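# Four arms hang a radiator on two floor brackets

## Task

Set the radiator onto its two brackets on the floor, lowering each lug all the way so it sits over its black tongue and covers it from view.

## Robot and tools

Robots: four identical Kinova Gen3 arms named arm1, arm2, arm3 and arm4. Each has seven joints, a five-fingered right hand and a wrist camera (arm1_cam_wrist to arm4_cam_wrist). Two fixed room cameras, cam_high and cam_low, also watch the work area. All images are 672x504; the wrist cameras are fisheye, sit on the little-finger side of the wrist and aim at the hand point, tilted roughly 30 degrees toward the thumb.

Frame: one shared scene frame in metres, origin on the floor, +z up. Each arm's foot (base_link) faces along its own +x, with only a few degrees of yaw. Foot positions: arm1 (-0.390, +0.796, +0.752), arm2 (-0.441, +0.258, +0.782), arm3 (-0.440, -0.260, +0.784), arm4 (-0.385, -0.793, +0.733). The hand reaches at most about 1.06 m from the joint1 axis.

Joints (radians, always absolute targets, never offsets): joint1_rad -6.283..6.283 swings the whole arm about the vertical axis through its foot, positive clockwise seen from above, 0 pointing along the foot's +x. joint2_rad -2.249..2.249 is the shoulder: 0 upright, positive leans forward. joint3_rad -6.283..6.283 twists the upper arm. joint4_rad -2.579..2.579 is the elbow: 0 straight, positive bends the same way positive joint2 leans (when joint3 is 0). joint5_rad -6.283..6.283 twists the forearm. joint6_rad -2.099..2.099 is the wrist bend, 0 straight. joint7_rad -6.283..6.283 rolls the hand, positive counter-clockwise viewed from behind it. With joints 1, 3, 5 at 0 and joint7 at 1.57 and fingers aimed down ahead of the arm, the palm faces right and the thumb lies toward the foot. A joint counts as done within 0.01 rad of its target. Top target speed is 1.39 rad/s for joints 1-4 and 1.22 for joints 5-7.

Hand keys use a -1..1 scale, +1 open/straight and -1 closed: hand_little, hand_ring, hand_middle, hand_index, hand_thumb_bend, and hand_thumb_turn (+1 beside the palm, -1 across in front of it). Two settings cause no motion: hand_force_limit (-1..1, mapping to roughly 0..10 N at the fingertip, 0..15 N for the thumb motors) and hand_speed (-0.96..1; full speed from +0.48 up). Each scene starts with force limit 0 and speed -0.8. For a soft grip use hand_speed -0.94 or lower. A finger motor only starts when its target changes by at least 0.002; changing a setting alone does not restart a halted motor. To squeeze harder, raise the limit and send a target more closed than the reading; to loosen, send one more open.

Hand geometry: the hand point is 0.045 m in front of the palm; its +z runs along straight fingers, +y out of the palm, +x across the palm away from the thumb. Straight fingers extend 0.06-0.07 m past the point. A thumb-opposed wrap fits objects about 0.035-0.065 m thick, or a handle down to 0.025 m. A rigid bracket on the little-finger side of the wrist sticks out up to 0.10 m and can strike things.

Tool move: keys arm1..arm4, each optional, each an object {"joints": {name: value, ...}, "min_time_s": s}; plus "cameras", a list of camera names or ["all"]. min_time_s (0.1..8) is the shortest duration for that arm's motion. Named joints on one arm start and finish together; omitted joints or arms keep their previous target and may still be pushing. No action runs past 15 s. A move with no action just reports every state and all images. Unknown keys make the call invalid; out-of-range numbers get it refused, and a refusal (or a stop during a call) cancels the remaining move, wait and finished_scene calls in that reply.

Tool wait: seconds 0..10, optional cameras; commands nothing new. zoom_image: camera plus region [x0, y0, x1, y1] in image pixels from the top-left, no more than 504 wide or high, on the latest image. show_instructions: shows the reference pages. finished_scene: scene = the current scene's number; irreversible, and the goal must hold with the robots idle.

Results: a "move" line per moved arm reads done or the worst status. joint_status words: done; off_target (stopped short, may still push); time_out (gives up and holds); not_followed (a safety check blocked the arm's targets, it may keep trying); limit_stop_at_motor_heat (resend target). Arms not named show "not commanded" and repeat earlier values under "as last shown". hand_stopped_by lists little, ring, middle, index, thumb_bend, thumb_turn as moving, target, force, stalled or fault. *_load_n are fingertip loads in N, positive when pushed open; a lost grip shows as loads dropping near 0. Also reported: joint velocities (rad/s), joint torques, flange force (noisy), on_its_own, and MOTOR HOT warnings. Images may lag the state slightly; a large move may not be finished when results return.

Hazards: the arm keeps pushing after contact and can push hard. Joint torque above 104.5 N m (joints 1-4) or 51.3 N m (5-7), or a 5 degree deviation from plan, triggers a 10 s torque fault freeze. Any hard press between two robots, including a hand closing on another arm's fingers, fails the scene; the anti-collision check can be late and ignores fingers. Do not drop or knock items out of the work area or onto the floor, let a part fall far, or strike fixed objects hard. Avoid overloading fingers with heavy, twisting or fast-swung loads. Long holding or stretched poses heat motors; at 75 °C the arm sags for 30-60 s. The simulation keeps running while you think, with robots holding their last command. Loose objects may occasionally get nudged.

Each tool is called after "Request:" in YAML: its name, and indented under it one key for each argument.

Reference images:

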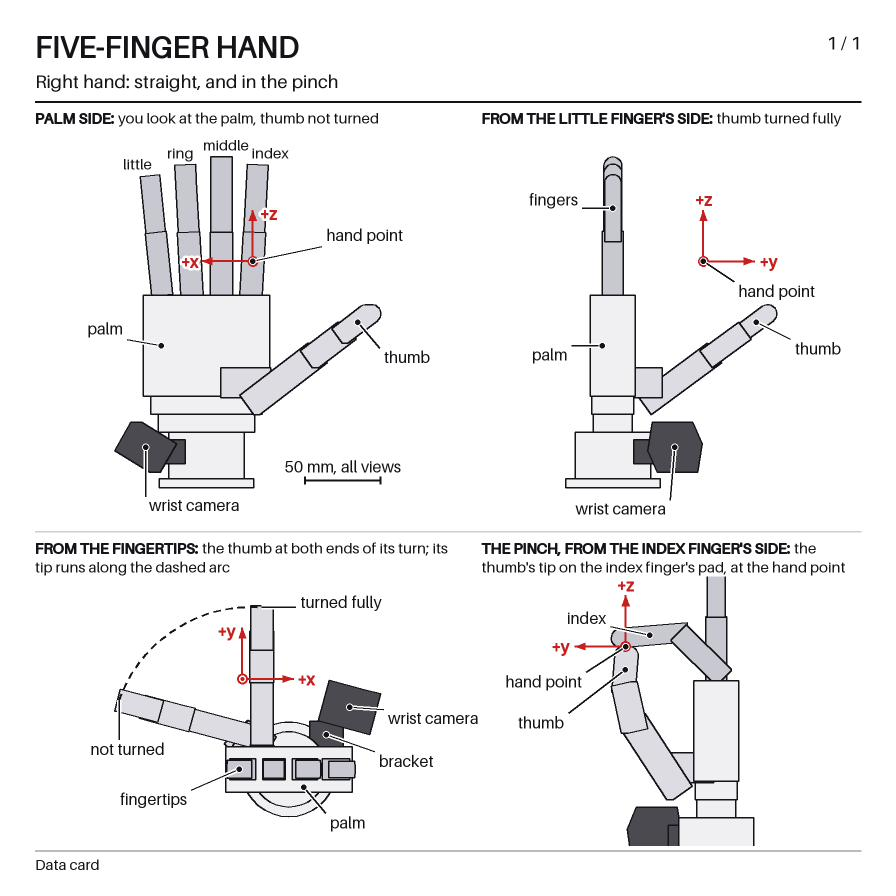

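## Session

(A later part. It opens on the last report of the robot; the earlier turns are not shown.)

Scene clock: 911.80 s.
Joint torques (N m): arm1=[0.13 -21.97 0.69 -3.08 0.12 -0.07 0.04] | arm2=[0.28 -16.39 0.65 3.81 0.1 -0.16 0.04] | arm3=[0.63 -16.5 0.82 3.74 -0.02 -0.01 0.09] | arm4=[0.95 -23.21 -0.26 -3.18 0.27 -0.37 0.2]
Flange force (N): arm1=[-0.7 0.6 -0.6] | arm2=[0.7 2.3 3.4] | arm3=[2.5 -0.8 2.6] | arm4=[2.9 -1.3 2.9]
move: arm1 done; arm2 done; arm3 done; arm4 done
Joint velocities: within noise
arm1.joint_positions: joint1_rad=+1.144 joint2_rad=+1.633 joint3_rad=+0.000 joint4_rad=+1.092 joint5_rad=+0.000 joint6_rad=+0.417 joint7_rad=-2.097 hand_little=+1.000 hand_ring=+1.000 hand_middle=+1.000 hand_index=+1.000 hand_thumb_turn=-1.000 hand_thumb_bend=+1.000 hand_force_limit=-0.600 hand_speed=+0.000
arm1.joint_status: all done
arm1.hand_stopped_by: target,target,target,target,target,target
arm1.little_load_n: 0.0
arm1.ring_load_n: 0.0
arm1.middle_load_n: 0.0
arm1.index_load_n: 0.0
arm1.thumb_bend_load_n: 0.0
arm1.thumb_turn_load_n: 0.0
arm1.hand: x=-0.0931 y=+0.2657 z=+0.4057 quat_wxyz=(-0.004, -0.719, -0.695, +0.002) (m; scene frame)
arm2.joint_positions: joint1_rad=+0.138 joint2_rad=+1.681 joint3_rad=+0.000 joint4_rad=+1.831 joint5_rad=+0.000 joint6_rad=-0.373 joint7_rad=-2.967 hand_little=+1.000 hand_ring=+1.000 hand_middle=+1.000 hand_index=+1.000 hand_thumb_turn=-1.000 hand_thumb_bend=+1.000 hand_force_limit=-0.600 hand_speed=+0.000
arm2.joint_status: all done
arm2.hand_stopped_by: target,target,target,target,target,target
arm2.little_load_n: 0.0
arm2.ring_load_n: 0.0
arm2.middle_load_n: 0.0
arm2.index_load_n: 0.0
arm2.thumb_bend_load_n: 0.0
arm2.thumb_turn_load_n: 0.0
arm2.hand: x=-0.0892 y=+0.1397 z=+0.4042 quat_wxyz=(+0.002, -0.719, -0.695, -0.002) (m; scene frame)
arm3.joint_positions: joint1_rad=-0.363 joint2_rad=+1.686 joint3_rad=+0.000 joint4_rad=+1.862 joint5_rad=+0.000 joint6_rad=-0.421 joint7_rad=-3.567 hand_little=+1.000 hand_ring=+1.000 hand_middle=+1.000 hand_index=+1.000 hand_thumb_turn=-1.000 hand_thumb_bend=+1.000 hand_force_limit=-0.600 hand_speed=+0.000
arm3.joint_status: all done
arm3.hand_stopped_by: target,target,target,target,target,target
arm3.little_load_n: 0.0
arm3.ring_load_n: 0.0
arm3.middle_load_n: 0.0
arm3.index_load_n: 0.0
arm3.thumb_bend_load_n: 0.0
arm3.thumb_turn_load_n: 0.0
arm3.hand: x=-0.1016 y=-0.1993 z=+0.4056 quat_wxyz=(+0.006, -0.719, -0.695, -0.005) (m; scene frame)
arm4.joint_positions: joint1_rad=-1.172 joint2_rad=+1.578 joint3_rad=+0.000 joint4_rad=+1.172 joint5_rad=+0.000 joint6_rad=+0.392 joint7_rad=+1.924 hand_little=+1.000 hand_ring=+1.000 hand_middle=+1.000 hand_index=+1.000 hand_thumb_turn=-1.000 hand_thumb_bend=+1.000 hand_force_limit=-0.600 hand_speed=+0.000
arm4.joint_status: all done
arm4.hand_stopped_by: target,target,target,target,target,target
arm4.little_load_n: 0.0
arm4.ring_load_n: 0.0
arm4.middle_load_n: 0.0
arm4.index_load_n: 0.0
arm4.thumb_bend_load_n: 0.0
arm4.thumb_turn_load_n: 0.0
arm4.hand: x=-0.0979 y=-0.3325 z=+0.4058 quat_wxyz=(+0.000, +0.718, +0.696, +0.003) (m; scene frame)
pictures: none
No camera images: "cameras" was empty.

Request:
move:
  arm1: {"joints":{"joint1_rad":1.1467,"joint2_rad":1.6815,"joint4_rad":1.0392,"joint6_rad":0.4208,"joint7_rad":-2.095},"min_time_s":2}
  arm2: {"joints":{"joint1_rad":0.144,"joint2_rad":1.6876,"joint4_rad":1.8489,"joint6_rad":-0.3976,"joint7_rad":-2.9617},"min_time_s":1.5}
  arm3: {"joints":{"joint1_rad":-0.3732,"joint2_rad":1.6937,"joint4_rad":1.8798,"joint6_rad":-0.4459,"joint7_rad":-3.5773},"min_time_s":1.5}
  arm4: {"joints":{"joint1_rad":-1.1749,"joint2_rad":1.6252,"joint4_rad":1.1247,"joint6_rad":0.3918,"joint7_rad":1.9213},"min_time_s":2}
  cameras: []

Request:
move:
  arm2: {"joints":{"joint1_rad":0.1447,"joint2_rad":1.3055,"joint4_rad":2.1937,"joint6_rad":-0.3606,"joint7_rad":-2.961},"min_time_s":2.5}
  arm3: {"joints":{"joint1_rad":-0.372,"joint2_rad":1.31,"joint4_rad":2.2223,"joint6_rad":-0.4047,"joint7_rad":-3.576},"min_time_s":2.5}
  cameras: ["arm1_cam_wrist","arm4_cam_wrist"]

Scene clock: 949.83 s.
Joint torques (N m): arm1=[19.69 44.31 23.8 -44.59 4.96 -38.74 -2.06] | arm2=[0.26 -16.2 0.64 4.02 0.09 -0.12 0.05] | arm3=[0.59 -16.32 0.8 4.04 -0.07 -0.03 0.07] | arm4=[-21.61 52.28 -22.93 -49.1 -3.02 -37.29 1.76]
Flange force (N): arm1=[136.6 -35.1 -270.0] | arm2=[0.7 2.2 3.5] | arm3=[2.4 -0.5 2.9] | arm4=[-157.5 -26.1 -291.3]
move: arm1 time_out; arm2 done; arm3 done; arm4 time_out
TORQUE WARNING: arm1's joint6_rad reached its warning level (29.4 N m). A warning alone does not stop the arm.
TORQUE WARNING: arm4's joint6_rad reached its warning level (29.4 N m). A warning alone does not stop the arm.
Joint velocities: within noise
arm1.joint_positions: joint1_rad=+1.147 joint2_rad=+1.667 joint3_rad=+0.000 joint4_rad=+1.039 joint5_rad=+0.000 joint6_rad=+0.441 joint7_rad=-2.095 hand_little=+1.000 hand_ring=+1.000 hand_middle=+1.000 hand_index=+1.000 hand_thumb_turn=-1.000 hand_thumb_bend=+1.000 hand_force_limit=-0.600 hand_speed=+0.000
arm1.joint_status: joint2_rad time_out (moved +0.034 of +0.049); joint6_rad time_out (moved +0.025 of +0.004); the others done
arm1.hand_stopped_by: target,target,target,target,target,target
arm1.little_load_n: 0.0
arm1.ring_load_n: 0.0
arm1.middle_load_n: 0.0
arm1.index_load_n: 0.0
arm1.thumb_bend_load_n: 0.0
arm1.thumb_turn_load_n: 0.0
arm1.hand: x=-0.0932 y=+0.2630 z=+0.3935 quat_wxyz=(-0.001, -0.719, -0.695, +0.001) (m; scene frame)
arm2.joint_positions: joint1_rad=+0.144 joint2_rad=+1.688 joint3_rad=+0.000 joint4_rad=+1.849 joint5_rad=+0.000 joint6_rad=-0.398 joint7_rad=-2.962 hand_little=+1.000 hand_ring=+1.000 hand_middle=+1.000 hand_index=+1.000 hand_thumb_turn=-1.000 hand_thumb_bend=+1.000 hand_force_limit=-0.600 hand_speed=+0.000
arm2.joint_status: all done
arm2.hand_stopped_by: target,target,target,target,target,target
arm2.little_load_n: 0.0
arm2.ring_load_n: 0.0
arm2.middle_load_n: 0.0
arm2.index_load_n: 0.0
arm2.thumb_bend_load_n: 0.0
arm2.thumb_turn_load_n: 0.0
arm2.hand: x=-0.0973 y=+0.1397 z=+0.4042 quat_wxyz=(+0.002, -0.719, -0.695, -0.002) (m; scene frame)
arm3.joint_positions: joint1_rad=-0.373 joint2_rad=+1.694 joint3_rad=+0.000 joint4_rad=+1.880 joint5_rad=+0.000 joint6_rad=-0.446 joint7_rad=-3.577 hand_little=+1.000 hand_ring=+1.000 hand_middle=+1.000 hand_index=+1.000 hand_thumb_turn=-1.000 hand_thumb_bend=+1.000 hand_force_limit=-0.600 hand_speed=+0.000
arm3.joint_status: all done
arm3.hand_stopped_by: target,target,target,target,target,target
arm3.little_load_n: 0.0
arm3.ring_load_n: 0.0
arm3.middle_load_n: 0.0
arm3.index_load_n: 0.0
arm3.thumb_bend_load_n: 0.0
arm3.thumb_turn_load_n: 0.0
arm3.hand: x=-0.1094 y=-0.1993 z=+0.4059 quat_wxyz=(+0.006, -0.719, -0.694, -0.005) (m; scene frame)
arm4.joint_positions: joint1_rad=-1.175 joint2_rad=+1.611 joint3_rad=+0.000 joint4_rad=+1.125 joint5_rad=+0.000 joint6_rad=+0.411 joint7_rad=+1.921 hand_little=+1.000 hand_ring=+1.000 hand_middle=+1.000 hand_index=+1.000 hand_thumb_turn=-1.000 hand_thumb_bend=+1.000 hand_force_limit=-0.600 hand_speed=+0.000
arm4.joint_status: joint2_rad time_out (moved +0.033 of +0.047); joint6_rad time_out (moved +0.020 of +0.000); the others done
arm4.hand_stopped_by: target,target,target,target,target,target
arm4.little_load_n: 0.0
arm4.ring_load_n: 0.0
arm4.middle_load_n: 0.0
arm4.index_load_n: 0.0
arm4.thumb_bend_load_n: -0.5
arm4.thumb_turn_load_n: 0.0
arm4.hand: x=-0.0982 y=-0.3297 z=+0.3938 quat_wxyz=(+0.001, +0.718, +0.696, +0.001) (m; scene frame)
pictures: none
No camera images: "cameras" was empty.

not run: a stop came earlier in this reply.

Request:
move:
  arm1: {"joints":{"joint1_rad":1.1467,"joint2_rad":1.6326,"joint4_rad":1.0921,"joint6_rad":0.4169,"joint7_rad":-2.095},"min_time_s":1.5}
  arm4: {"joints":{"joint1_rad":-1.1749,"joint2_rad":1.5778,"joint4_rad":1.1722,"joint6_rad":0.3917,"joint7_rad":1.9213},"min_time_s":1.5}
  cameras: ["arm1_cam_wrist","arm4_cam_wrist","cam_high","cam_low"]

Scene clock: 959.27 s.
Joint torques (N m): arm1=[0.13 -21.98 0.67 -3.1 0.1 -0.07 0.05] | arm2=[0.26 -16.16 0.66 4 0.08 -0.15 0.02] | arm3=[0.48 -16.29 0.84 4 0 -0.04 0.01] | arm4=[0.9 -23.25 -0.25 -3.22 0.24 -0.43 0.18]
Flange force (N): arm1=[-0.7 0.6 -0.6] | arm2=[0.7 2.3 3.4] | arm3=[2.2 -0.4 2.8] | arm4=[2.9 -1.2 2.9]
move: arm1 done; arm4 done
TORQUE WARNING: arm1's joint6_rad reached its warning level (29.4 N m). A warning alone does not stop the arm.
TORQUE WARNING: arm4's joint6_rad reached its warning level (29.4 N m). A warning alone does not stop the arm.
Joint velocities: within noise
arm1.joint_positions: joint1_rad=+1.147 joint2_rad=+1.633 joint3_rad=+0.000 joint4_rad=+1.092 joint5_rad=+0.000 joint6_rad=+0.417 joint7_rad=-2.095 hand_little=+1.000 hand_ring=+1.000 hand_middle=+1.000 hand_index=+1.000 hand_thumb_turn=-1.000 hand_thumb_bend=+1.000 hand_force_limit=-0.600 hand_speed=+0.000
arm1.joint_status: all done
arm1.hand_stopped_by: target,target,target,target,target,target
arm1.little_load_n: 0.0
arm1.ring_load_n: 0.0
arm1.middle_load_n: 0.0
arm1.index_load_n: 0.0
arm1.thumb_bend_load_n: 0.0
arm1.thumb_turn_load_n: 0.0
arm1.hand: x=-0.0943 y=+0.2651 z=+0.4058 quat_wxyz=(-0.004, -0.719, -0.695, +0.002) (m; scene frame)
arm2, arm3: as last shown
arm4.joint_positions: joint1_rad=-1.175 joint2_rad=+1.578 joint3_rad=+0.000 joint4_rad=+1.172 joint5_rad=+0.000 joint6_rad=+0.392 joint7_rad=+1.921 hand_little=+1.000 hand_ring=+1.000 hand_middle=+1.000 hand_index=+1.000 hand_thumb_turn=-1.000 hand_thumb_bend=+1.000 hand_force_limit=-0.600 hand_speed=+0.000
arm4.joint_status: all done
arm4.hand_stopped_by: target,target,target,target,target,target
arm4.little_load_n: 0.0
arm4.ring_load_n: 0.0
arm4.middle_load_n: 0.0
arm4.index_load_n: 0.0
arm4.thumb_bend_load_n: 0.0
arm4.thumb_turn_load_n: 0.0
arm4.hand: x=-0.0991 y=-0.3320 z=+0.4057 quat_wxyz=(+0.000, +0.718, +0.696, +0.003) (m; scene frame)
pictures: arm1_cam_wrist, arm4_cam_wrist, cam_high, cam_low
camera_calibration:
arm1_cam_wrist: T_world_to_cam=[[0.974816, 0.222409, 0.0163588, 0.0277571], [0.181543, -0.834026, 0.521002, 0.025796], [0.129519, -0.504912, -0.853398, 0.60448], [0, 0, 0, 1]] pos_world=[-0.110033, 0.32055, 0.501968]
arm4_cam_wrist: T_world_to_cam=[[0.972721, 0.229139, 0.0361666, 0.153015], [0.177465, -0.835451, 0.520123, -0.475752], [0.149396, -0.499517, -0.853325, 0.30932], [0, 0, 0, 1]] pos_world=[-0.110624, -0.278018, 0.505866]

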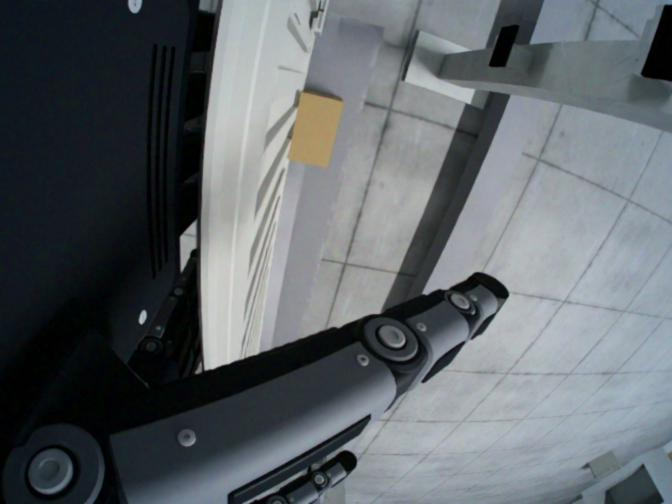

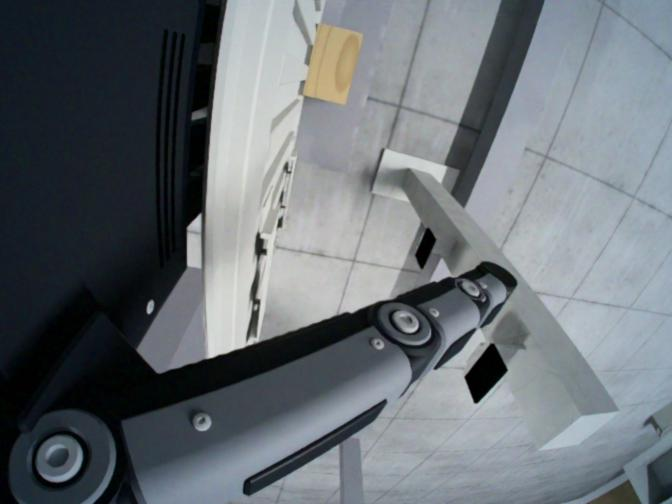

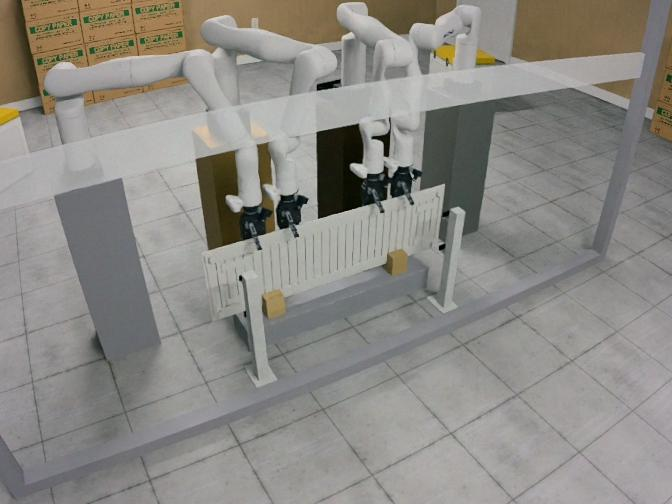

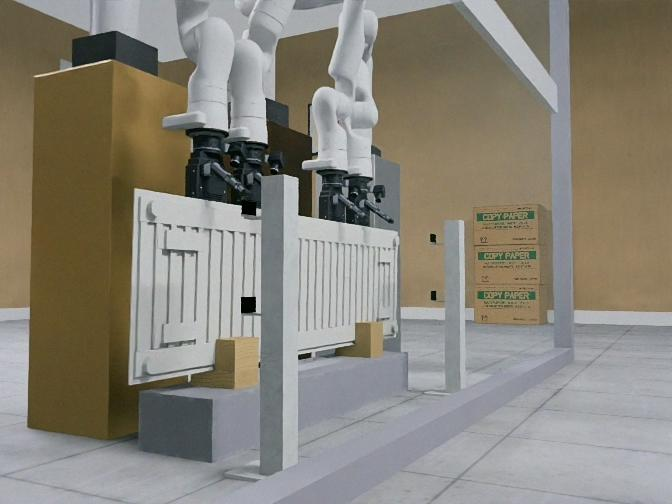

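Request:
zoom_image:
  camera: "cam_low"
  region: [170, 100, 300, 230]

Request:
zoom_image:
  camera: "arm4_cam_wrist"
  region: [100, 0, 420, 300]

Scaled by 3.877.

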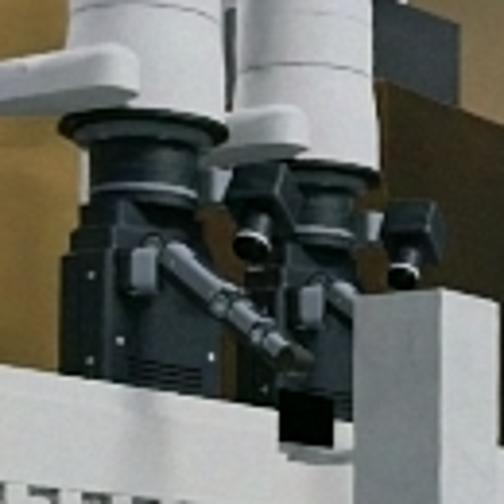

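Scaled by 1.575 from the camera's 672x504 image, which has a finer 960x720 frame.

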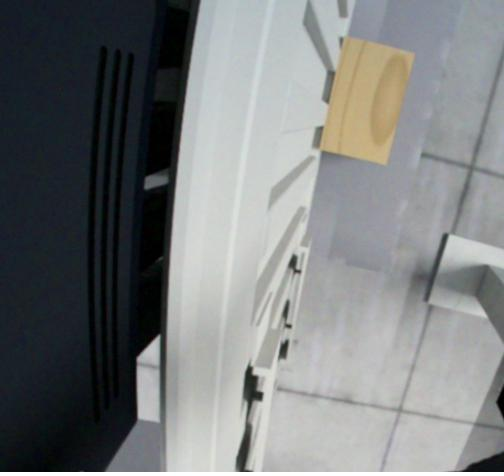

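Request:
move:
  arm2: {"joints":{"joint1_rad":0.1447,"joint2_rad":1.3055,"joint4_rad":2.1937,"joint6_rad":-0.3606,"joint7_rad":-2.961},"min_time_s":2.5}
  arm3: {"joints":{"joint1_rad":-0.372,"joint2_rad":1.31,"joint4_rad":2.2223,"joint6_rad":-0.4047,"joint7_rad":-3.576},"min_time_s":2.5}
  cameras: ["arm2_cam_wrist","arm3_cam_wrist"]

Request:
zoom_image:
  camera: "arm3_cam_wrist"
  region: [150, 100, 450, 400]

Scene clock: 1058.50 s.
Joint torques (N m): arm1=[0.13 -22.01 0.66 -3.1 0.11 -0.05 0.04] | arm2=[0.3 -16.29 0.7 3.98 0.07 -0.15 0.04] | arm3=[0.62 -16.18 0.9 3.6 -0.04 -0.09 0.02] | arm4=[0.9 -23.3 -0.33 -3.12 0.24 -0.38 0.2]
Flange force (N): arm1=[-0.7 0.6 -0.5] | arm2=[0.7 2.4 3.3] | arm3=[2.7 -0.5 2.4] | arm4=[3.2 -1.1 3.3]
move: arm2 time_out; arm3 done
Joint velocities: within noise
arm1.joint_positions: joint1_rad=+1.147 joint2_rad=+1.633 joint3_rad=+0.000 joint4_rad=+1.092 joint5_rad=+0.000 joint6_rad=+0.417 joint7_rad=-2.095 hand_little=+1.000 hand_ring=+1.000 hand_middle=+1.000 hand_index=+1.000 hand_thumb_turn=-1.000 hand_thumb_bend=+1.000 hand_force_limit=-0.600 hand_speed=+0.000
arm1.joint_status: not commanded
arm1.hand_stopped_by: target,target,target,target,target,target
arm1.little_load_n: 0.0
arm1.ring_load_n: 0.0
arm1.middle_load_n: 0.0
arm1.index_load_n: 0.0
arm1.thumb_bend_load_n: 0.0
arm1.thumb_turn_load_n: 0.0
arm1.hand: x=-0.0943 y=+0.2652 z=+0.4057 quat_wxyz=(-0.004, -0.719, -0.695, +0.002) (m; scene frame)
arm2.joint_positions: joint1_rad=+0.144 joint2_rad=+1.639 joint3_rad=+0.000 joint4_rad=+1.893 joint5_rad=+0.000 joint6_rad=-0.393 joint7_rad=-2.962 hand_little=+1.000 hand_ring=+1.000 hand_middle=+1.000 hand_index=+1.000 hand_thumb_turn=-1.000 hand_thumb_bend=+1.000 hand_force_limit=-0.600 hand_speed=+0.000
arm2.joint_status: joint2_rad time_out (moved -0.049 of -0.382); joint4_rad time_out (moved +0.044 of +0.345); joint6_rad time_out (moved +0.005 of +0.037); the others done
arm2.hand_stopped_by: target,target,target,target,target,target
arm2.little_load_n: 0.0
arm2.ring_load_n: 0.0
arm2.middle_load_n: 0.0
arm2.index_load_n: 0.0
arm2.thumb_bend_load_n: 0.0
arm2.thumb_turn_load_n: 0.0
arm2.hand: x=-0.0940 y=+0.1389 z=+0.4241 quat_wxyz=(+0.002, -0.719, -0.695, -0.002) (m; scene frame)
arm3.joint_positions: joint1_rad=-0.372 joint2_rad=+1.310 joint3_rad=+0.000 joint4_rad=+2.222 joint5_rad=+0.000 joint6_rad=-0.405 joint7_rad=-3.576 hand_little=+1.000 hand_ring=+1.000 hand_middle=+1.000 hand_index=+1.000 hand_thumb_turn=-1.000 hand_thumb_bend=+1.000 hand_force_limit=-0.600 hand_speed=+0.000
arm3.joint_status: all done
arm3.hand_stopped_by: target,target,target,target,target,target
arm3.little_load_n: 0.0
arm3.ring_load_n: 0.0
arm3.middle_load_n: 0.0
arm3.index_load_n: 0.0
arm3.thumb_bend_load_n: 0.0
arm3.thumb_turn_load_n: 0.0
arm3.hand: x=-0.1064 y=-0.2008 z=+0.5607 quat_wxyz=(+0.006, -0.719, -0.695, -0.005) (m; scene frame)
arm4: as last shown
pictures: arm2_cam_wrist, arm3_cam_wrist
joint command not followed: on one or more control steps a check withheld the commanded joint targets of the arm2 arm, and it was not sent them on those steps.
cause: the commanded joint targets, or the way to them, would bring a part of the robot too close to another arm (this arm's hand and the arm1 arm's hand, 9 mm apart when this arm was first held).
camera_calibration:
arm2_cam_wrist: T_world_to_cam=[[0.968921, 0.243906, 0.0412648, 0.0323608], [0.182347, -0.816943, 0.547132, -0.107391], [0.16716, -0.522603, -0.836029, 0.555049], [0, 0, 0, 1]] pos_world=[-0.104554, 0.194445, 0.521459]
arm3_cam_wrist: T_world_to_cam=[[0.96813, 0.248717, -0.0293998, 0.171952], [0.229484, -0.833939, 0.501879, -0.427232], [0.100308, -0.492631, -0.864438, 0.506735], [0, 0, 0, 1]] pos_world=[-0.119259, -0.14942, 0.657515]

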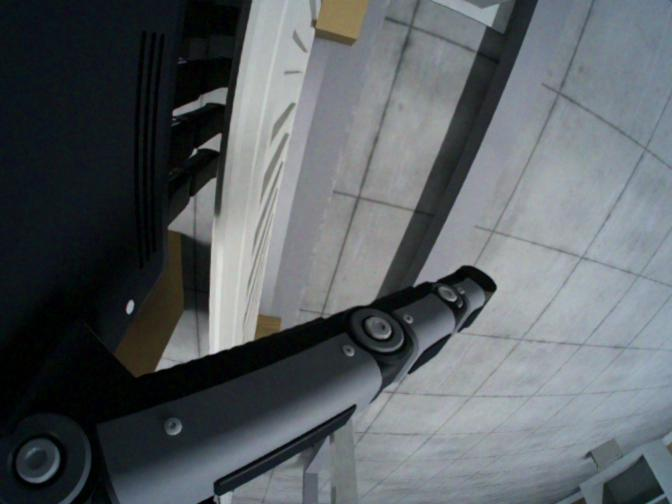

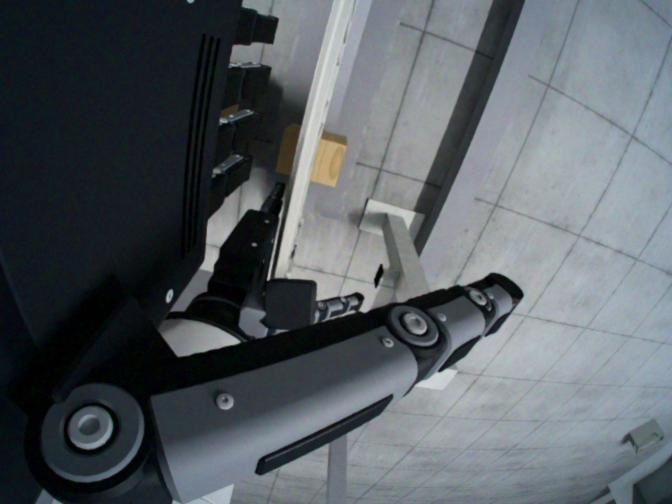

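Scaled by 1.680 from the camera's 672x504 image, which has a finer 960x720 frame.

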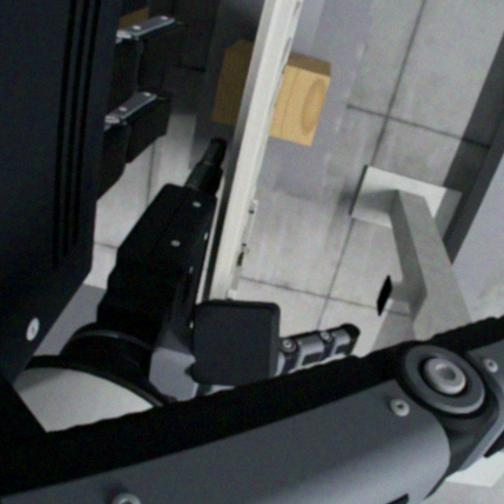

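Request:
move:
  arm2: {"joints":{"joint1_rad":0.6036,"joint2_rad":1.5423,"joint4_rad":2.2179,"joint6_rad":-0.6216,"joint7_rad":-2.5019},"min_time_s":3}
  cameras: ["arm2_cam_wrist"]

Request:
zoom_image:
  camera: "arm2_cam_wrist"
  region: [150, 50, 500, 400]

Scene clock: 1073.87 s.
Joint torques (N m): arm1=[0.16 -21.99 0.66 -3.1 0.13 -0.08 0.05] | arm2=[0.3 -14.67 0.63 5.55 0.08 -0.17 0.07] | arm3=[0.64 -16.13 0.79 3.61 -0.03 -0.01 0.04] | arm4=[0.94 -23.2 -0.27 -3.17 0.2 -0.38 0.21]
Flange force (N): arm1=[-0.7 0.7 -0.5] | arm2=[-0.1 2.2 2.9] | arm3=[2.6 -0.7 2.4] | arm4=[2.9 -1.3 2.9]
move: arm2 done
Joint velocities: within noise
arm1, arm3, arm4: as last shown
arm1.middle_load_n: 0.5
arm2.joint_positions: joint1_rad=+0.604 joint2_rad=+1.542 joint3_rad=+0.000 joint4_rad=+2.218 joint5_rad=+0.000 joint6_rad=-0.622 joint7_rad=-2.502 hand_little=+1.000 hand_ring=+1.000 hand_middle=+1.000 hand_index=+1.000 hand_thumb_turn=-1.000 hand_thumb_bend=+1.000 hand_force_limit=-0.600 hand_speed=+0.000
arm2.joint_status: all done
arm2.hand_stopped_by: target,target,target,target,target,target
arm2.little_load_n: 0.0
arm2.ring_load_n: 0.0
arm2.middle_load_n: 0.0
arm2.index_load_n: 0.0
arm2.thumb_bend_load_n: 0.0
arm2.thumb_turn_load_n: 0.0
arm2.hand: x=-0.2113 y=+0.0583 z=+0.4992 quat_wxyz=(+0.001, -0.719, -0.695, -0.001) (m; scene frame)
pictures: arm2_cam_wrist
camera_calibration:
arm2_cam_wrist: T_world_to_cam=[[0.968875, 0.244204, 0.0405798, 0.162943], [0.182769, -0.81621, 0.548084, -0.193441], [0.166966, -0.523608, -0.835438, 0.594958], [0, 0, 0, 1]] pos_world=[-0.221854, 0.113845, 0.59646]

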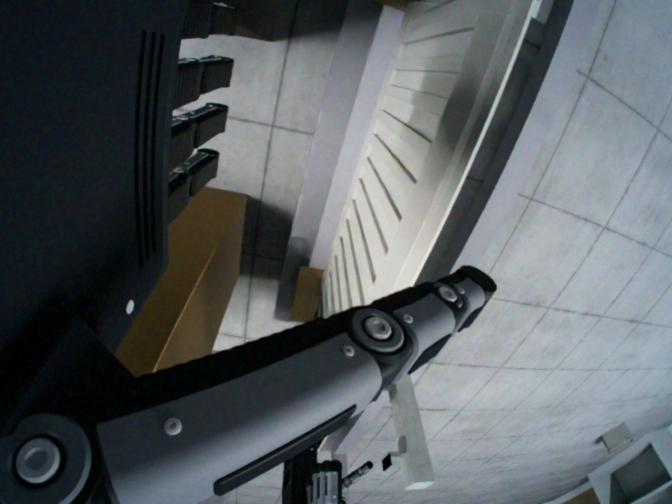

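Scaled by 1.440 from the camera's 672x504 image, which has a finer 960x720 frame.

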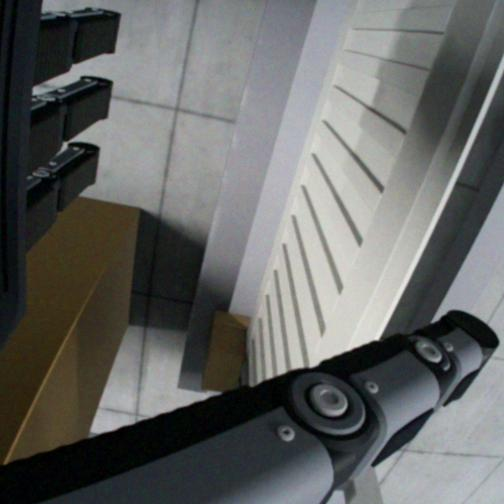

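Request:
move:
  arm1: {"joints":{"joint1_rad":1.1694,"joint2_rad":1.6264,"joint4_rad":1.119,"joint6_rad":0.3962,"joint7_rad":-2.0722},"min_time_s":1.5}
  arm2: {"joints":{"joint1_rad":0.4076,"joint2_rad":1.2315,"joint4_rad":2.1643,"joint6_rad":-0.2571,"joint7_rad":0.4437},"min_time_s":4}
  arm4: {"joints":{"joint1_rad":-1.1992,"joint2_rad":1.5724,"joint4_rad":1.1971,"joint6_rad":0.3722,"joint7_rad":1.8964},"min_time_s":1.5}
  cameras: []

Request:
move:
  arm2: {"joints":{"joint1_rad":0.1928,"joint2_rad":1.2562,"joint4_rad":1.8823,"joint6_rad":0.0001,"joint7_rad":0.2289},"min_time_s":2.5}
  cameras: ["cam_high","arm2_cam_wrist"]

Scene clock: 1134.37 s.
Joint torques (N m): arm1=[0.13 -21.84 0.69 -2.93 0.13 -0.06 0.04] | arm2=[0.28 -16.26 0.59 3.06 0.11 -0.05 0.04] | arm3=[0.53 -16.23 0.86 3.68 -0.04 -0.03 0.06] | arm4=[0.91 -23.11 -0.31 -2.97 0.25 -0.4 0.2]
Flange force (N): arm1=[-0.7 0.6 -0.5] | arm2=[0.3 -3.0 2.5] | arm3=[2.4 -0.5 2.7] | arm4=[3.1 -1.3 3.2]
move: arm1 done; arm2 done; arm4 done
Joint velocities: within noise
arm1.joint_positions: joint1_rad=+1.169 joint2_rad=+1.626 joint3_rad=+0.000 joint4_rad=+1.119 joint5_rad=+0.000 joint6_rad=+0.396 joint7_rad=-2.072 hand_little=+1.000 hand_ring=+1.000 hand_middle=+1.000 hand_index=+1.000 hand_thumb_turn=-1.000 hand_thumb_bend=+1.000 hand_force_limit=-0.600 hand_speed=+0.000
arm1.joint_status: all done
arm1.hand_stopped_by: target,target,target,target,target,target
arm1.little_load_n: 0.0
arm1.ring_load_n: 0.0
arm1.middle_load_n: 0.0
arm1.index_load_n: 0.5
arm1.thumb_bend_load_n: 0.0
arm1.thumb_turn_load_n: 0.0
arm1.hand: x=-0.1082 y=+0.2651 z=+0.4058 quat_wxyz=(-0.004, -0.719, -0.695, +0.002) (m; scene frame)
arm2.joint_positions: joint1_rad=+0.408 joint2_rad=+1.231 joint3_rad=+0.000 joint4_rad=+2.164 joint5_rad=+0.000 joint6_rad=-0.257 joint7_rad=+0.444 hand_little=+1.000 hand_ring=+1.000 hand_middle=+1.000 hand_index=+1.000 hand_thumb_turn=-1.000 hand_thumb_bend=+1.000 hand_force_limit=-0.600 hand_speed=+0.000
arm2.joint_status: all done
arm2.hand_stopped_by: target,target,target,target,target,target
arm2.little_load_n: 0.0
arm2.ring_load_n: 0.0
arm2.middle_load_n: 0.0
arm2.index_load_n: 0.0
arm2.thumb_bend_load_n: 0.0
arm2.thumb_turn_load_n: 0.0
arm2.hand: x=-0.2292 y=+0.1236 z=+0.5791 quat_wxyz=(-0.001, +0.695, -0.719, -0.001) (m; scene frame)
arm3: as last shown
arm4.joint_positions: joint1_rad=-1.199 joint2_rad=+1.572 joint3_rad=+0.000 joint4_rad=+1.197 joint5_rad=+0.000 joint6_rad=+0.372 joint7_rad=+1.896 hand_little=+1.000 hand_ring=+1.000 hand_middle=+1.000 hand_index=+1.000 hand_thumb_turn=-1.000 hand_thumb_bend=+1.000 hand_force_limit=-0.600 hand_speed=+0.000
arm4.joint_status: all done
arm4.hand_stopped_by: target,target,target,target,target,target
arm4.little_load_n: 0.0
arm4.ring_load_n: 0.0
arm4.middle_load_n: 0.0
arm4.index_load_n: 0.0
arm4.thumb_bend_load_n: -0.5
arm4.thumb_turn_load_n: 0.0
arm4.hand: x=-0.1132 y=-0.3320 z=+0.4057 quat_wxyz=(+0.000, +0.719, +0.695, +0.003) (m; scene frame)
pictures: none
No camera images: "cameras" was empty.

Scene clock: 1137.17 s.
Joint torques (N m): arm1=[0.13 -21.84 0.71 -2.92 0.08 -0.06 0.05] | arm2=[0.26 -18.54 0.56 0.98 0.11 -0.07 0.04] | arm3=[0.58 -16.14 0.85 3.72 -0.06 -0.01 0.08] | arm4=[0.94 -23.1 -0.31 -3 0.22 -0.38 0.2]
Flange force (N): arm1=[-0.8 0.6 -0.5] | arm2=[0.0 -3.4 2.5] | arm3=[2.6 -0.4 2.6] | arm4=[2.9 -1.4 3.1]
move: arm2 done
Joint velocities: within noise
arm1, arm3, arm4: as last shown
arm1.index_load_n: 0.0
arm2.joint_positions: joint1_rad=+0.193 joint2_rad=+1.256 joint3_rad=+0.000 joint4_rad=+1.882 joint5_rad=+0.000 joint6_rad=+0.000 joint7_rad=+0.229 hand_little=+1.000 hand_ring=+1.000 hand_middle=+1.000 hand_index=+1.000 hand_thumb_turn=-1.000 hand_thumb_bend=+1.000 hand_force_limit=-0.600 hand_speed=+0.000
arm2.joint_status: all done
arm2.hand_stopped_by: target,target,target,target,target,target
arm2.little_load_n: 0.0
arm2.ring_load_n: 0.0
arm2.middle_load_n: 0.0
arm2.index_load_n: 0.0
arm2.thumb_bend_load_n: 0.0
arm2.thumb_turn_load_n: 0.0
arm2.hand: x=-0.1190 y=+0.1638 z=+0.5590 quat_wxyz=(-0.002, +0.695, -0.719, -0.002) (m; scene frame)
arm4.thumb_bend_load_n: 0.0
pictures: arm2_cam_wrist, cam_high
camera_calibration:
arm2_cam_wrist: T_world_to_cam=[[-0.968867, -0.244504, 0.0389153, -0.104344], [-0.182638, 0.811957, 0.55441, -0.470593], [-0.167153, 0.530042, -0.831334, 0.470213], [0, 0, 0, 1]] pos_world=[-0.108446, 0.107356, 0.655866]

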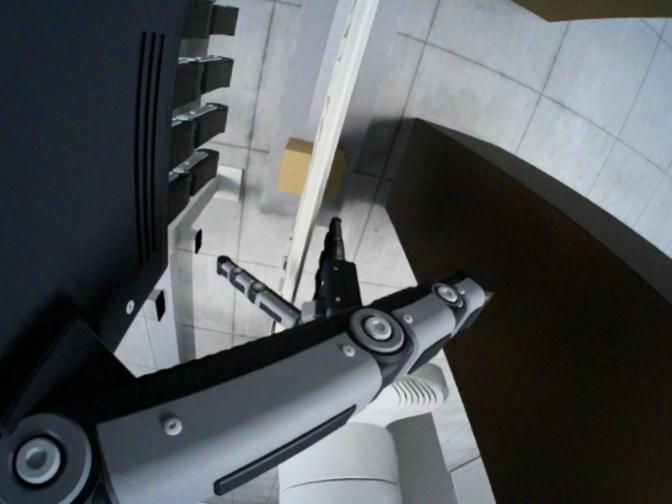

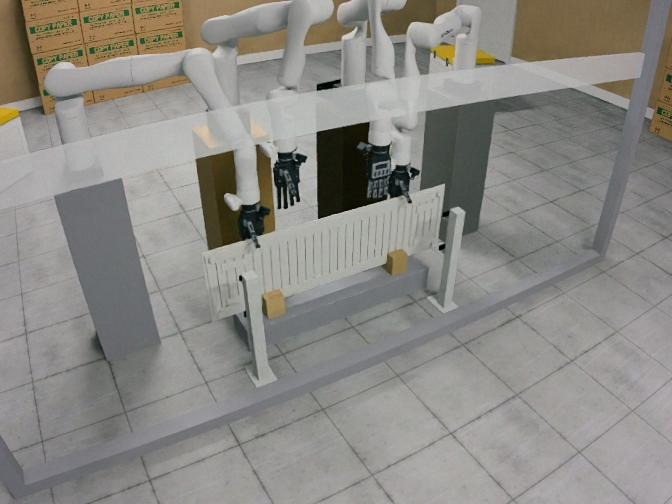

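Request:
move:
  arm2: {"joints":{"joint1_rad":0.1928,"joint2_rad":1.4995,"joint4_rad":1.7007,"joint6_rad":-0.0615,"joint7_rad":0.2289},"min_time_s":3}
  arm3: {"joints":{"joint1_rad":-0.6115,"joint2_rad":1.2279,"joint4_rad":2.1654,"joint6_rad":-0.2658,"joint7_rad":-0.673},"min_time_s":3.5}
  cameras: []

Request:
move:
  arm2: {"joints":{"joint1_rad":0.1928,"joint2_rad":1.5956,"joint4_rad":1.6083,"joint6_rad":-0.0653,"joint7_rad":0.2289},"min_time_s":2}
  arm3: {"joints":{"joint1_rad":-0.3683,"joint2_rad":1.2533,"joint4_rad":1.9001,"joint6_rad":-0.0258,"joint7_rad":-0.4298},"min_time_s":2.5}
  cameras: ["arm2_cam_wrist","arm3_cam_wrist"]

Scene clock: 1148.50 s.
Joint torques (N m): arm1=[0.12 -21.83 0.69 -2.95 0.13 -0.05 0.05] | arm2=[0.27 -18.93 0.56 1.48 0.08 -0.07 0.04] | arm3=[0.53 -16.83 0.66 2.51 0 -0.04 0.09] | arm4=[0.9 -23.1 -0.25 -3.02 0.26 -0.38 0.21]
Flange force (N): arm1=[-0.6 0.6 -0.6] | arm2=[-0.1 -3.2 3.3] | arm3=[-2.4 0.8 2.5] | arm4=[2.9 -1.3 3.0]
move: arm2 done; arm3 done
Joint velocities: within noise
arm1, arm4: as last shown
arm1.thumb_bend_load_n: 0.5
arm2.joint_positions: joint1_rad=+0.193 joint2_rad=+1.500 joint3_rad=+0.000 joint4_rad=+1.701 joint5_rad=+0.000 joint6_rad=-0.062 joint7_rad=+0.229 hand_little=+1.000 hand_ring=+1.000 hand_middle=+1.000 hand_index=+1.000 hand_thumb_turn=-1.000 hand_thumb_bend=+1.000 hand_force_limit=-0.600 hand_speed=+0.000
arm2.joint_status: all done
arm2.hand_stopped_by: target,target,target,target,target,target
arm2.little_load_n: 0.0
arm2.ring_load_n: 0.0
arm2.middle_load_n: 0.0
arm2.index_load_n: 0.5
arm2.thumb_bend_load_n: -0.5
arm2.thumb_turn_load_n: 0.0
arm2.hand: x=-0.1191 y=+0.1642 z=+0.4594 quat_wxyz=(-0.002, +0.695, -0.719, -0.002) (m; scene frame)
arm3.joint_positions: joint1_rad=-0.612 joint2_rad=+1.228 joint3_rad=+0.000 joint4_rad=+2.165 joint5_rad=+0.000 joint6_rad=-0.266 joint7_rad=-0.673 hand_little=+1.000 hand_ring=+1.000 hand_middle=+1.000 hand_index=+1.000 hand_thumb_turn=-1.000 hand_thumb_bend=+1.000 hand_force_limit=-0.600 hand_speed=+0.000
arm3.joint_status: all done
arm3.hand_stopped_by: target,target,target,target,target,target
arm3.little_load_n: 0.0
arm3.ring_load_n: 0.0
arm3.middle_load_n: 0.0
arm3.index_load_n: 0.0
arm3.thumb_bend_load_n: 0.0
arm3.thumb_turn_load_n: 0.0
arm3.hand: x=-0.2286 y=-0.0532 z=+0.5820 quat_wxyz=(-0.005, +0.695, -0.719, -0.007) (m; scene frame)
pictures: none
No camera images: "cameras" was empty.

Scene clock: 1151.30 s.
Joint torques (N m): arm1=[0.16 -21.84 0.67 -2.97 0.09 -0.08 0.05] | arm2=[0.24 -18.89 0.57 1.56 0.09 -0.08 0.07] | arm3=[0.57 -18.99 0.64 0.56 -0.07 0.01 0.09] | arm4=[0.88 -23.11 -0.28 -2.99 0.26 -0.43 0.14]
Flange force (N): arm1=[-0.6 0.7 -0.6] | arm2=[0.0 -3.4 3.6] | arm3=[-2.3 -0.2 2.4] | arm4=[3.1 -1.1 3.1]
move: arm2 done; arm3 done
Joint velocities: within noise
arm1, arm4: as last shown
arm1.thumb_bend_load_n: 0.0
arm1.thumb_turn_load_n: 0.5
arm2.joint_positions: joint1_rad=+0.193 joint2_rad=+1.596 joint3_rad=+0.000 joint4_rad=+1.608 joint5_rad=+0.000 joint6_rad=-0.065 joint7_rad=+0.229 hand_little=+1.000 hand_ring=+1.000 hand_middle=+1.000 hand_index=+1.000 hand_thumb_turn=-1.000 hand_thumb_bend=+1.000 hand_force_limit=-0.600 hand_speed=+0.000
arm2.joint_status: all done
arm2.hand_stopped_by: target,target,target,target,target,target
arm2.little_load_n: 0.0
arm2.ring_load_n: 0.0
arm2.middle_load_n: 0.0
arm2.index_load_n: 0.0
arm2.thumb_bend_load_n: 0.0
arm2.thumb_turn_load_n: 0.0
arm2.hand: x=-0.1194 y=+0.1645 z=+0.4190 quat_wxyz=(-0.002, +0.695, -0.719, -0.001) (m; scene frame)
arm3.joint_positions: joint1_rad=-0.368 joint2_rad=+1.253 joint3_rad=+0.000 joint4_rad=+1.900 joint5_rad=+0.000 joint6_rad=-0.026 joint7_rad=-0.430 hand_little=+1.000 hand_ring=+1.000 hand_middle=+1.000 hand_index=+1.000 hand_thumb_turn=-1.000 hand_thumb_bend=+1.000 hand_force_limit=-0.600 hand_speed=+0.000
arm3.joint_status: all done
arm3.hand_stopped_by: target,target,target,target,target,target
arm3.little_load_n: 0.0
arm3.ring_load_n: 0.0
arm3.middle_load_n: 0.0
arm3.index_load_n: 0.0
arm3.thumb_bend_load_n: 0.0
arm3.thumb_turn_load_n: 0.0
arm3.hand: x=-0.1234 y=-0.0939 z=+0.5600 quat_wxyz=(-0.005, +0.695, -0.719, -0.006) (m; scene frame)
pictures: arm2_cam_wrist, arm3_cam_wrist
camera_calibration:
arm2_cam_wrist: T_world_to_cam=[[-0.968883, -0.244453, 0.0388344, -0.0990777], [-0.182641, 0.811966, 0.554394, -0.39361], [-0.167056, 0.530051, -0.831348, 0.353406], [0, 0, 0, 1]] pos_world=[-0.108846, 0.108056, 0.515866]
arm3_cam_wrist: T_world_to_cam=[[-0.967985, -0.248688, -0.034057, -0.121229], [-0.228898, 0.818871, 0.526361, -0.248873], [-0.103011, 0.517304, -0.849579, 0.621859], [0, 0, 0, 1]] pos_world=[-0.110256, -0.148043, 0.655187]

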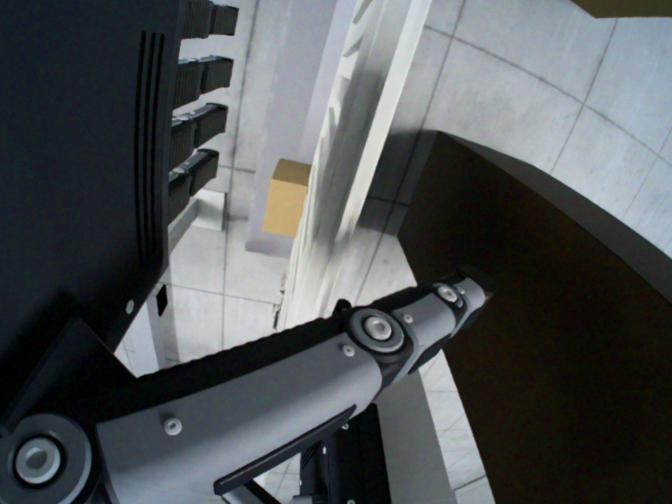

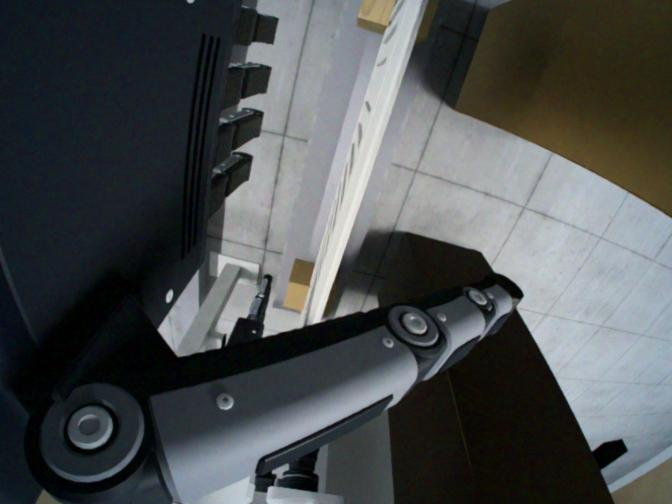

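Request:
move:
  arm2: {"joints":{"joint1_rad":0.2122,"joint2_rad":1.6012,"joint4_rad":1.6863,"joint6_rad":-0.1489,"joint7_rad":0.2483},"min_time_s":2}
  arm3: {"joints":{"joint1_rad":-0.3683,"joint2_rad":1.5935,"joint4_rad":1.6265,"joint6_rad":-0.0924,"joint7_rad":-0.4298},"min_time_s":3.5}
  cameras: []

Request:
move:
  arm3: {"joints":{"joint1_rad":-0.4042,"joint2_rad":1.6024,"joint4_rad":1.719,"joint6_rad":-0.1939,"joint7_rad":-0.4657},"min_time_s":2}
  cameras: ["arm2_cam_wrist","arm3_cam_wrist"]

Scene clock: 1158.63 s.
Joint torques (N m): arm1=[0.17 -21.84 0.69 -2.94 0.11 -0.04 0.05] | arm2=[0.23 -18.23 0.57 2.19 0.12 -0.07 0.05] | arm3=[0.58 -19.33 0.75 1.15 0 -0.07 0.11] | arm4=[0.91 -23.11 -0.29 -3.1 0.28 -0.42 0.2]
Flange force (N): arm1=[-0.6 0.7 -0.6] | arm2=[-0.1 -3.0 3.5] | arm3=[-2.5 -0.3 2.8] | arm4=[2.7 -1.4 2.9]
move: arm2 done; arm3 done
Joint velocities: within noise
arm1, arm4: as last shown
arm1.thumb_turn_load_n: 0.0
arm2.joint_positions: joint1_rad=+0.212 joint2_rad=+1.601 joint3_rad=+0.000 joint4_rad=+1.686 joint5_rad=+0.000 joint6_rad=-0.149 joint7_rad=+0.248 hand_little=+1.000 hand_ring=+1.000 hand_middle=+1.000 hand_index=+1.000 hand_thumb_turn=-1.000 hand_thumb_bend=+1.000 hand_force_limit=-0.600 hand_speed=+0.000
arm2.joint_status: all done
arm2.hand_stopped_by: target,target,target,target,target,target
arm2.little_load_n: 0.0
arm2.ring_load_n: 0.0
arm2.middle_load_n: 0.0
arm2.index_load_n: 0.0
arm2.thumb_bend_load_n: 0.0
arm2.thumb_turn_load_n: 0.0
arm2.hand: x=-0.1471 y=+0.1644 z=+0.4195 quat_wxyz=(-0.002, +0.695, -0.719, -0.001) (m; scene frame)
arm3.joint_positions: joint1_rad=-0.368 joint2_rad=+1.593 joint3_rad=+0.000 joint4_rad=+1.627 joint5_rad=+0.000 joint6_rad=-0.092 joint7_rad=-0.430 hand_little=+1.000 hand_ring=+1.000 hand_middle=+1.000 hand_index=+1.000 hand_thumb_turn=-1.000 hand_thumb_bend=+1.000 hand_force_limit=-0.600 hand_speed=+0.000
arm3.joint_status: all done
arm3.hand_stopped_by: target,target,target,target,target,target
arm3.little_load_n: 0.0
arm3.ring_load_n: 0.0
arm3.middle_load_n: 0.0
arm3.index_load_n: 0.0
arm3.thumb_bend_load_n: 0.0
arm3.thumb_turn_load_n: 0.0
arm3.hand: x=-0.1254 y=-0.0926 z=+0.4201 quat_wxyz=(-0.005, +0.695, -0.719, -0.006) (m; scene frame)
pictures: none
No camera images: "cameras" was empty.

Scene clock: 1160.93 s.
Joint torques (N m): arm1=[0.09 -21.83 0.7 -2.96 0.11 -0.05 0.05] | arm2=[0.28 -18.22 0.61 2.18 0.11 -0.07 0.05] | arm3=[0.53 -18.47 0.69 1.98 0.02 0 0.05] | arm4=[0.9 -23.12 -0.23 -3.01 0.23 -0.37 0.23]
Flange force (N): arm1=[-0.6 0.5 -0.6] | arm2=[-0.2 -3.0 3.5] | arm3=[-2.2 0.1 2.7] | arm4=[2.9 -1.3 3.1]
move: arm3 done
Joint velocities: within noise
arm1, arm2, arm4: as last shown
arm1.ring_load_n: -0.5
arm1.index_load_n: -0.5
arm1.thumb_bend_load_n: -0.5
arm2.thumb_turn_load_n: 0.5
arm3.joint_positions: joint1_rad=-0.404 joint2_rad=+1.602 joint3_rad=+0.000 joint4_rad=+1.719 joint5_rad=+0.000 joint6_rad=-0.194 joint7_rad=-0.466 hand_little=+1.000 hand_ring=+1.000 hand_middle=+1.000 hand_index=+1.000 hand_thumb_turn=-1.000 hand_thumb_bend=+1.000 hand_force_limit=-0.600 hand_speed=+0.000
arm3.joint_status: all done
arm3.hand_stopped_by: target,target,target,target,target,target
arm3.little_load_n: 0.0
arm3.ring_load_n: 0.0
arm3.middle_load_n: 0.0
arm3.index_load_n: 0.0
arm3.thumb_bend_load_n: 0.0
arm3.thumb_turn_load_n: 0.0
arm3.hand: x=-0.1591 y=-0.0924 z=+0.4209 quat_wxyz=(-0.005, +0.695, -0.719, -0.006) (m; scene frame)
pictures: arm2_cam_wrist, arm3_cam_wrist
camera_calibration:
arm2_cam_wrist: T_world_to_cam=[[-0.968864, -0.244514, 0.0389378, -0.125979], [-0.182647, 0.812001, 0.554342, -0.398924], [-0.167162, 0.52997, -0.831378, 0.349204], [0, 0, 0, 1]] pos_world=[-0.136546, 0.108056, 0.516366]
arm3_cam_wrist: T_world_to_cam=[[-0.967997, -0.24864, -0.0340703, -0.160138], [-0.228803, 0.818575, 0.526863, -0.185349], [-0.10311, 0.517797, -0.849267, 0.499126], [0, 0, 0, 1]] pos_world=[-0.145956, -0.146541, 0.516089]

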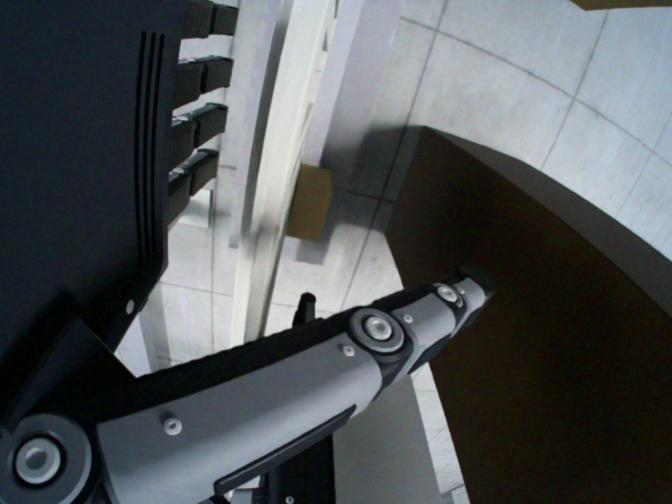

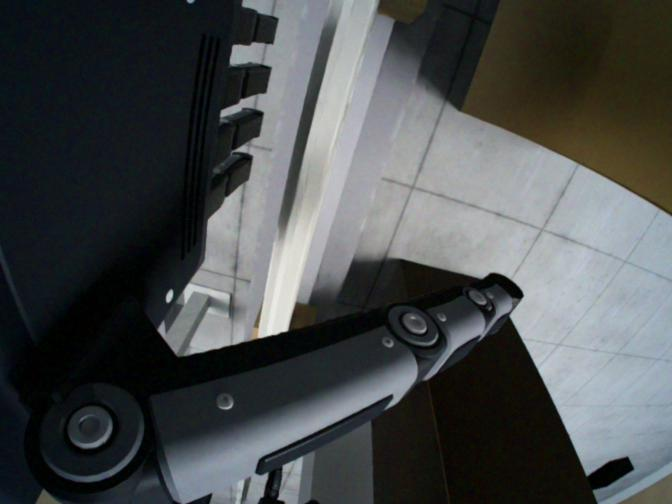

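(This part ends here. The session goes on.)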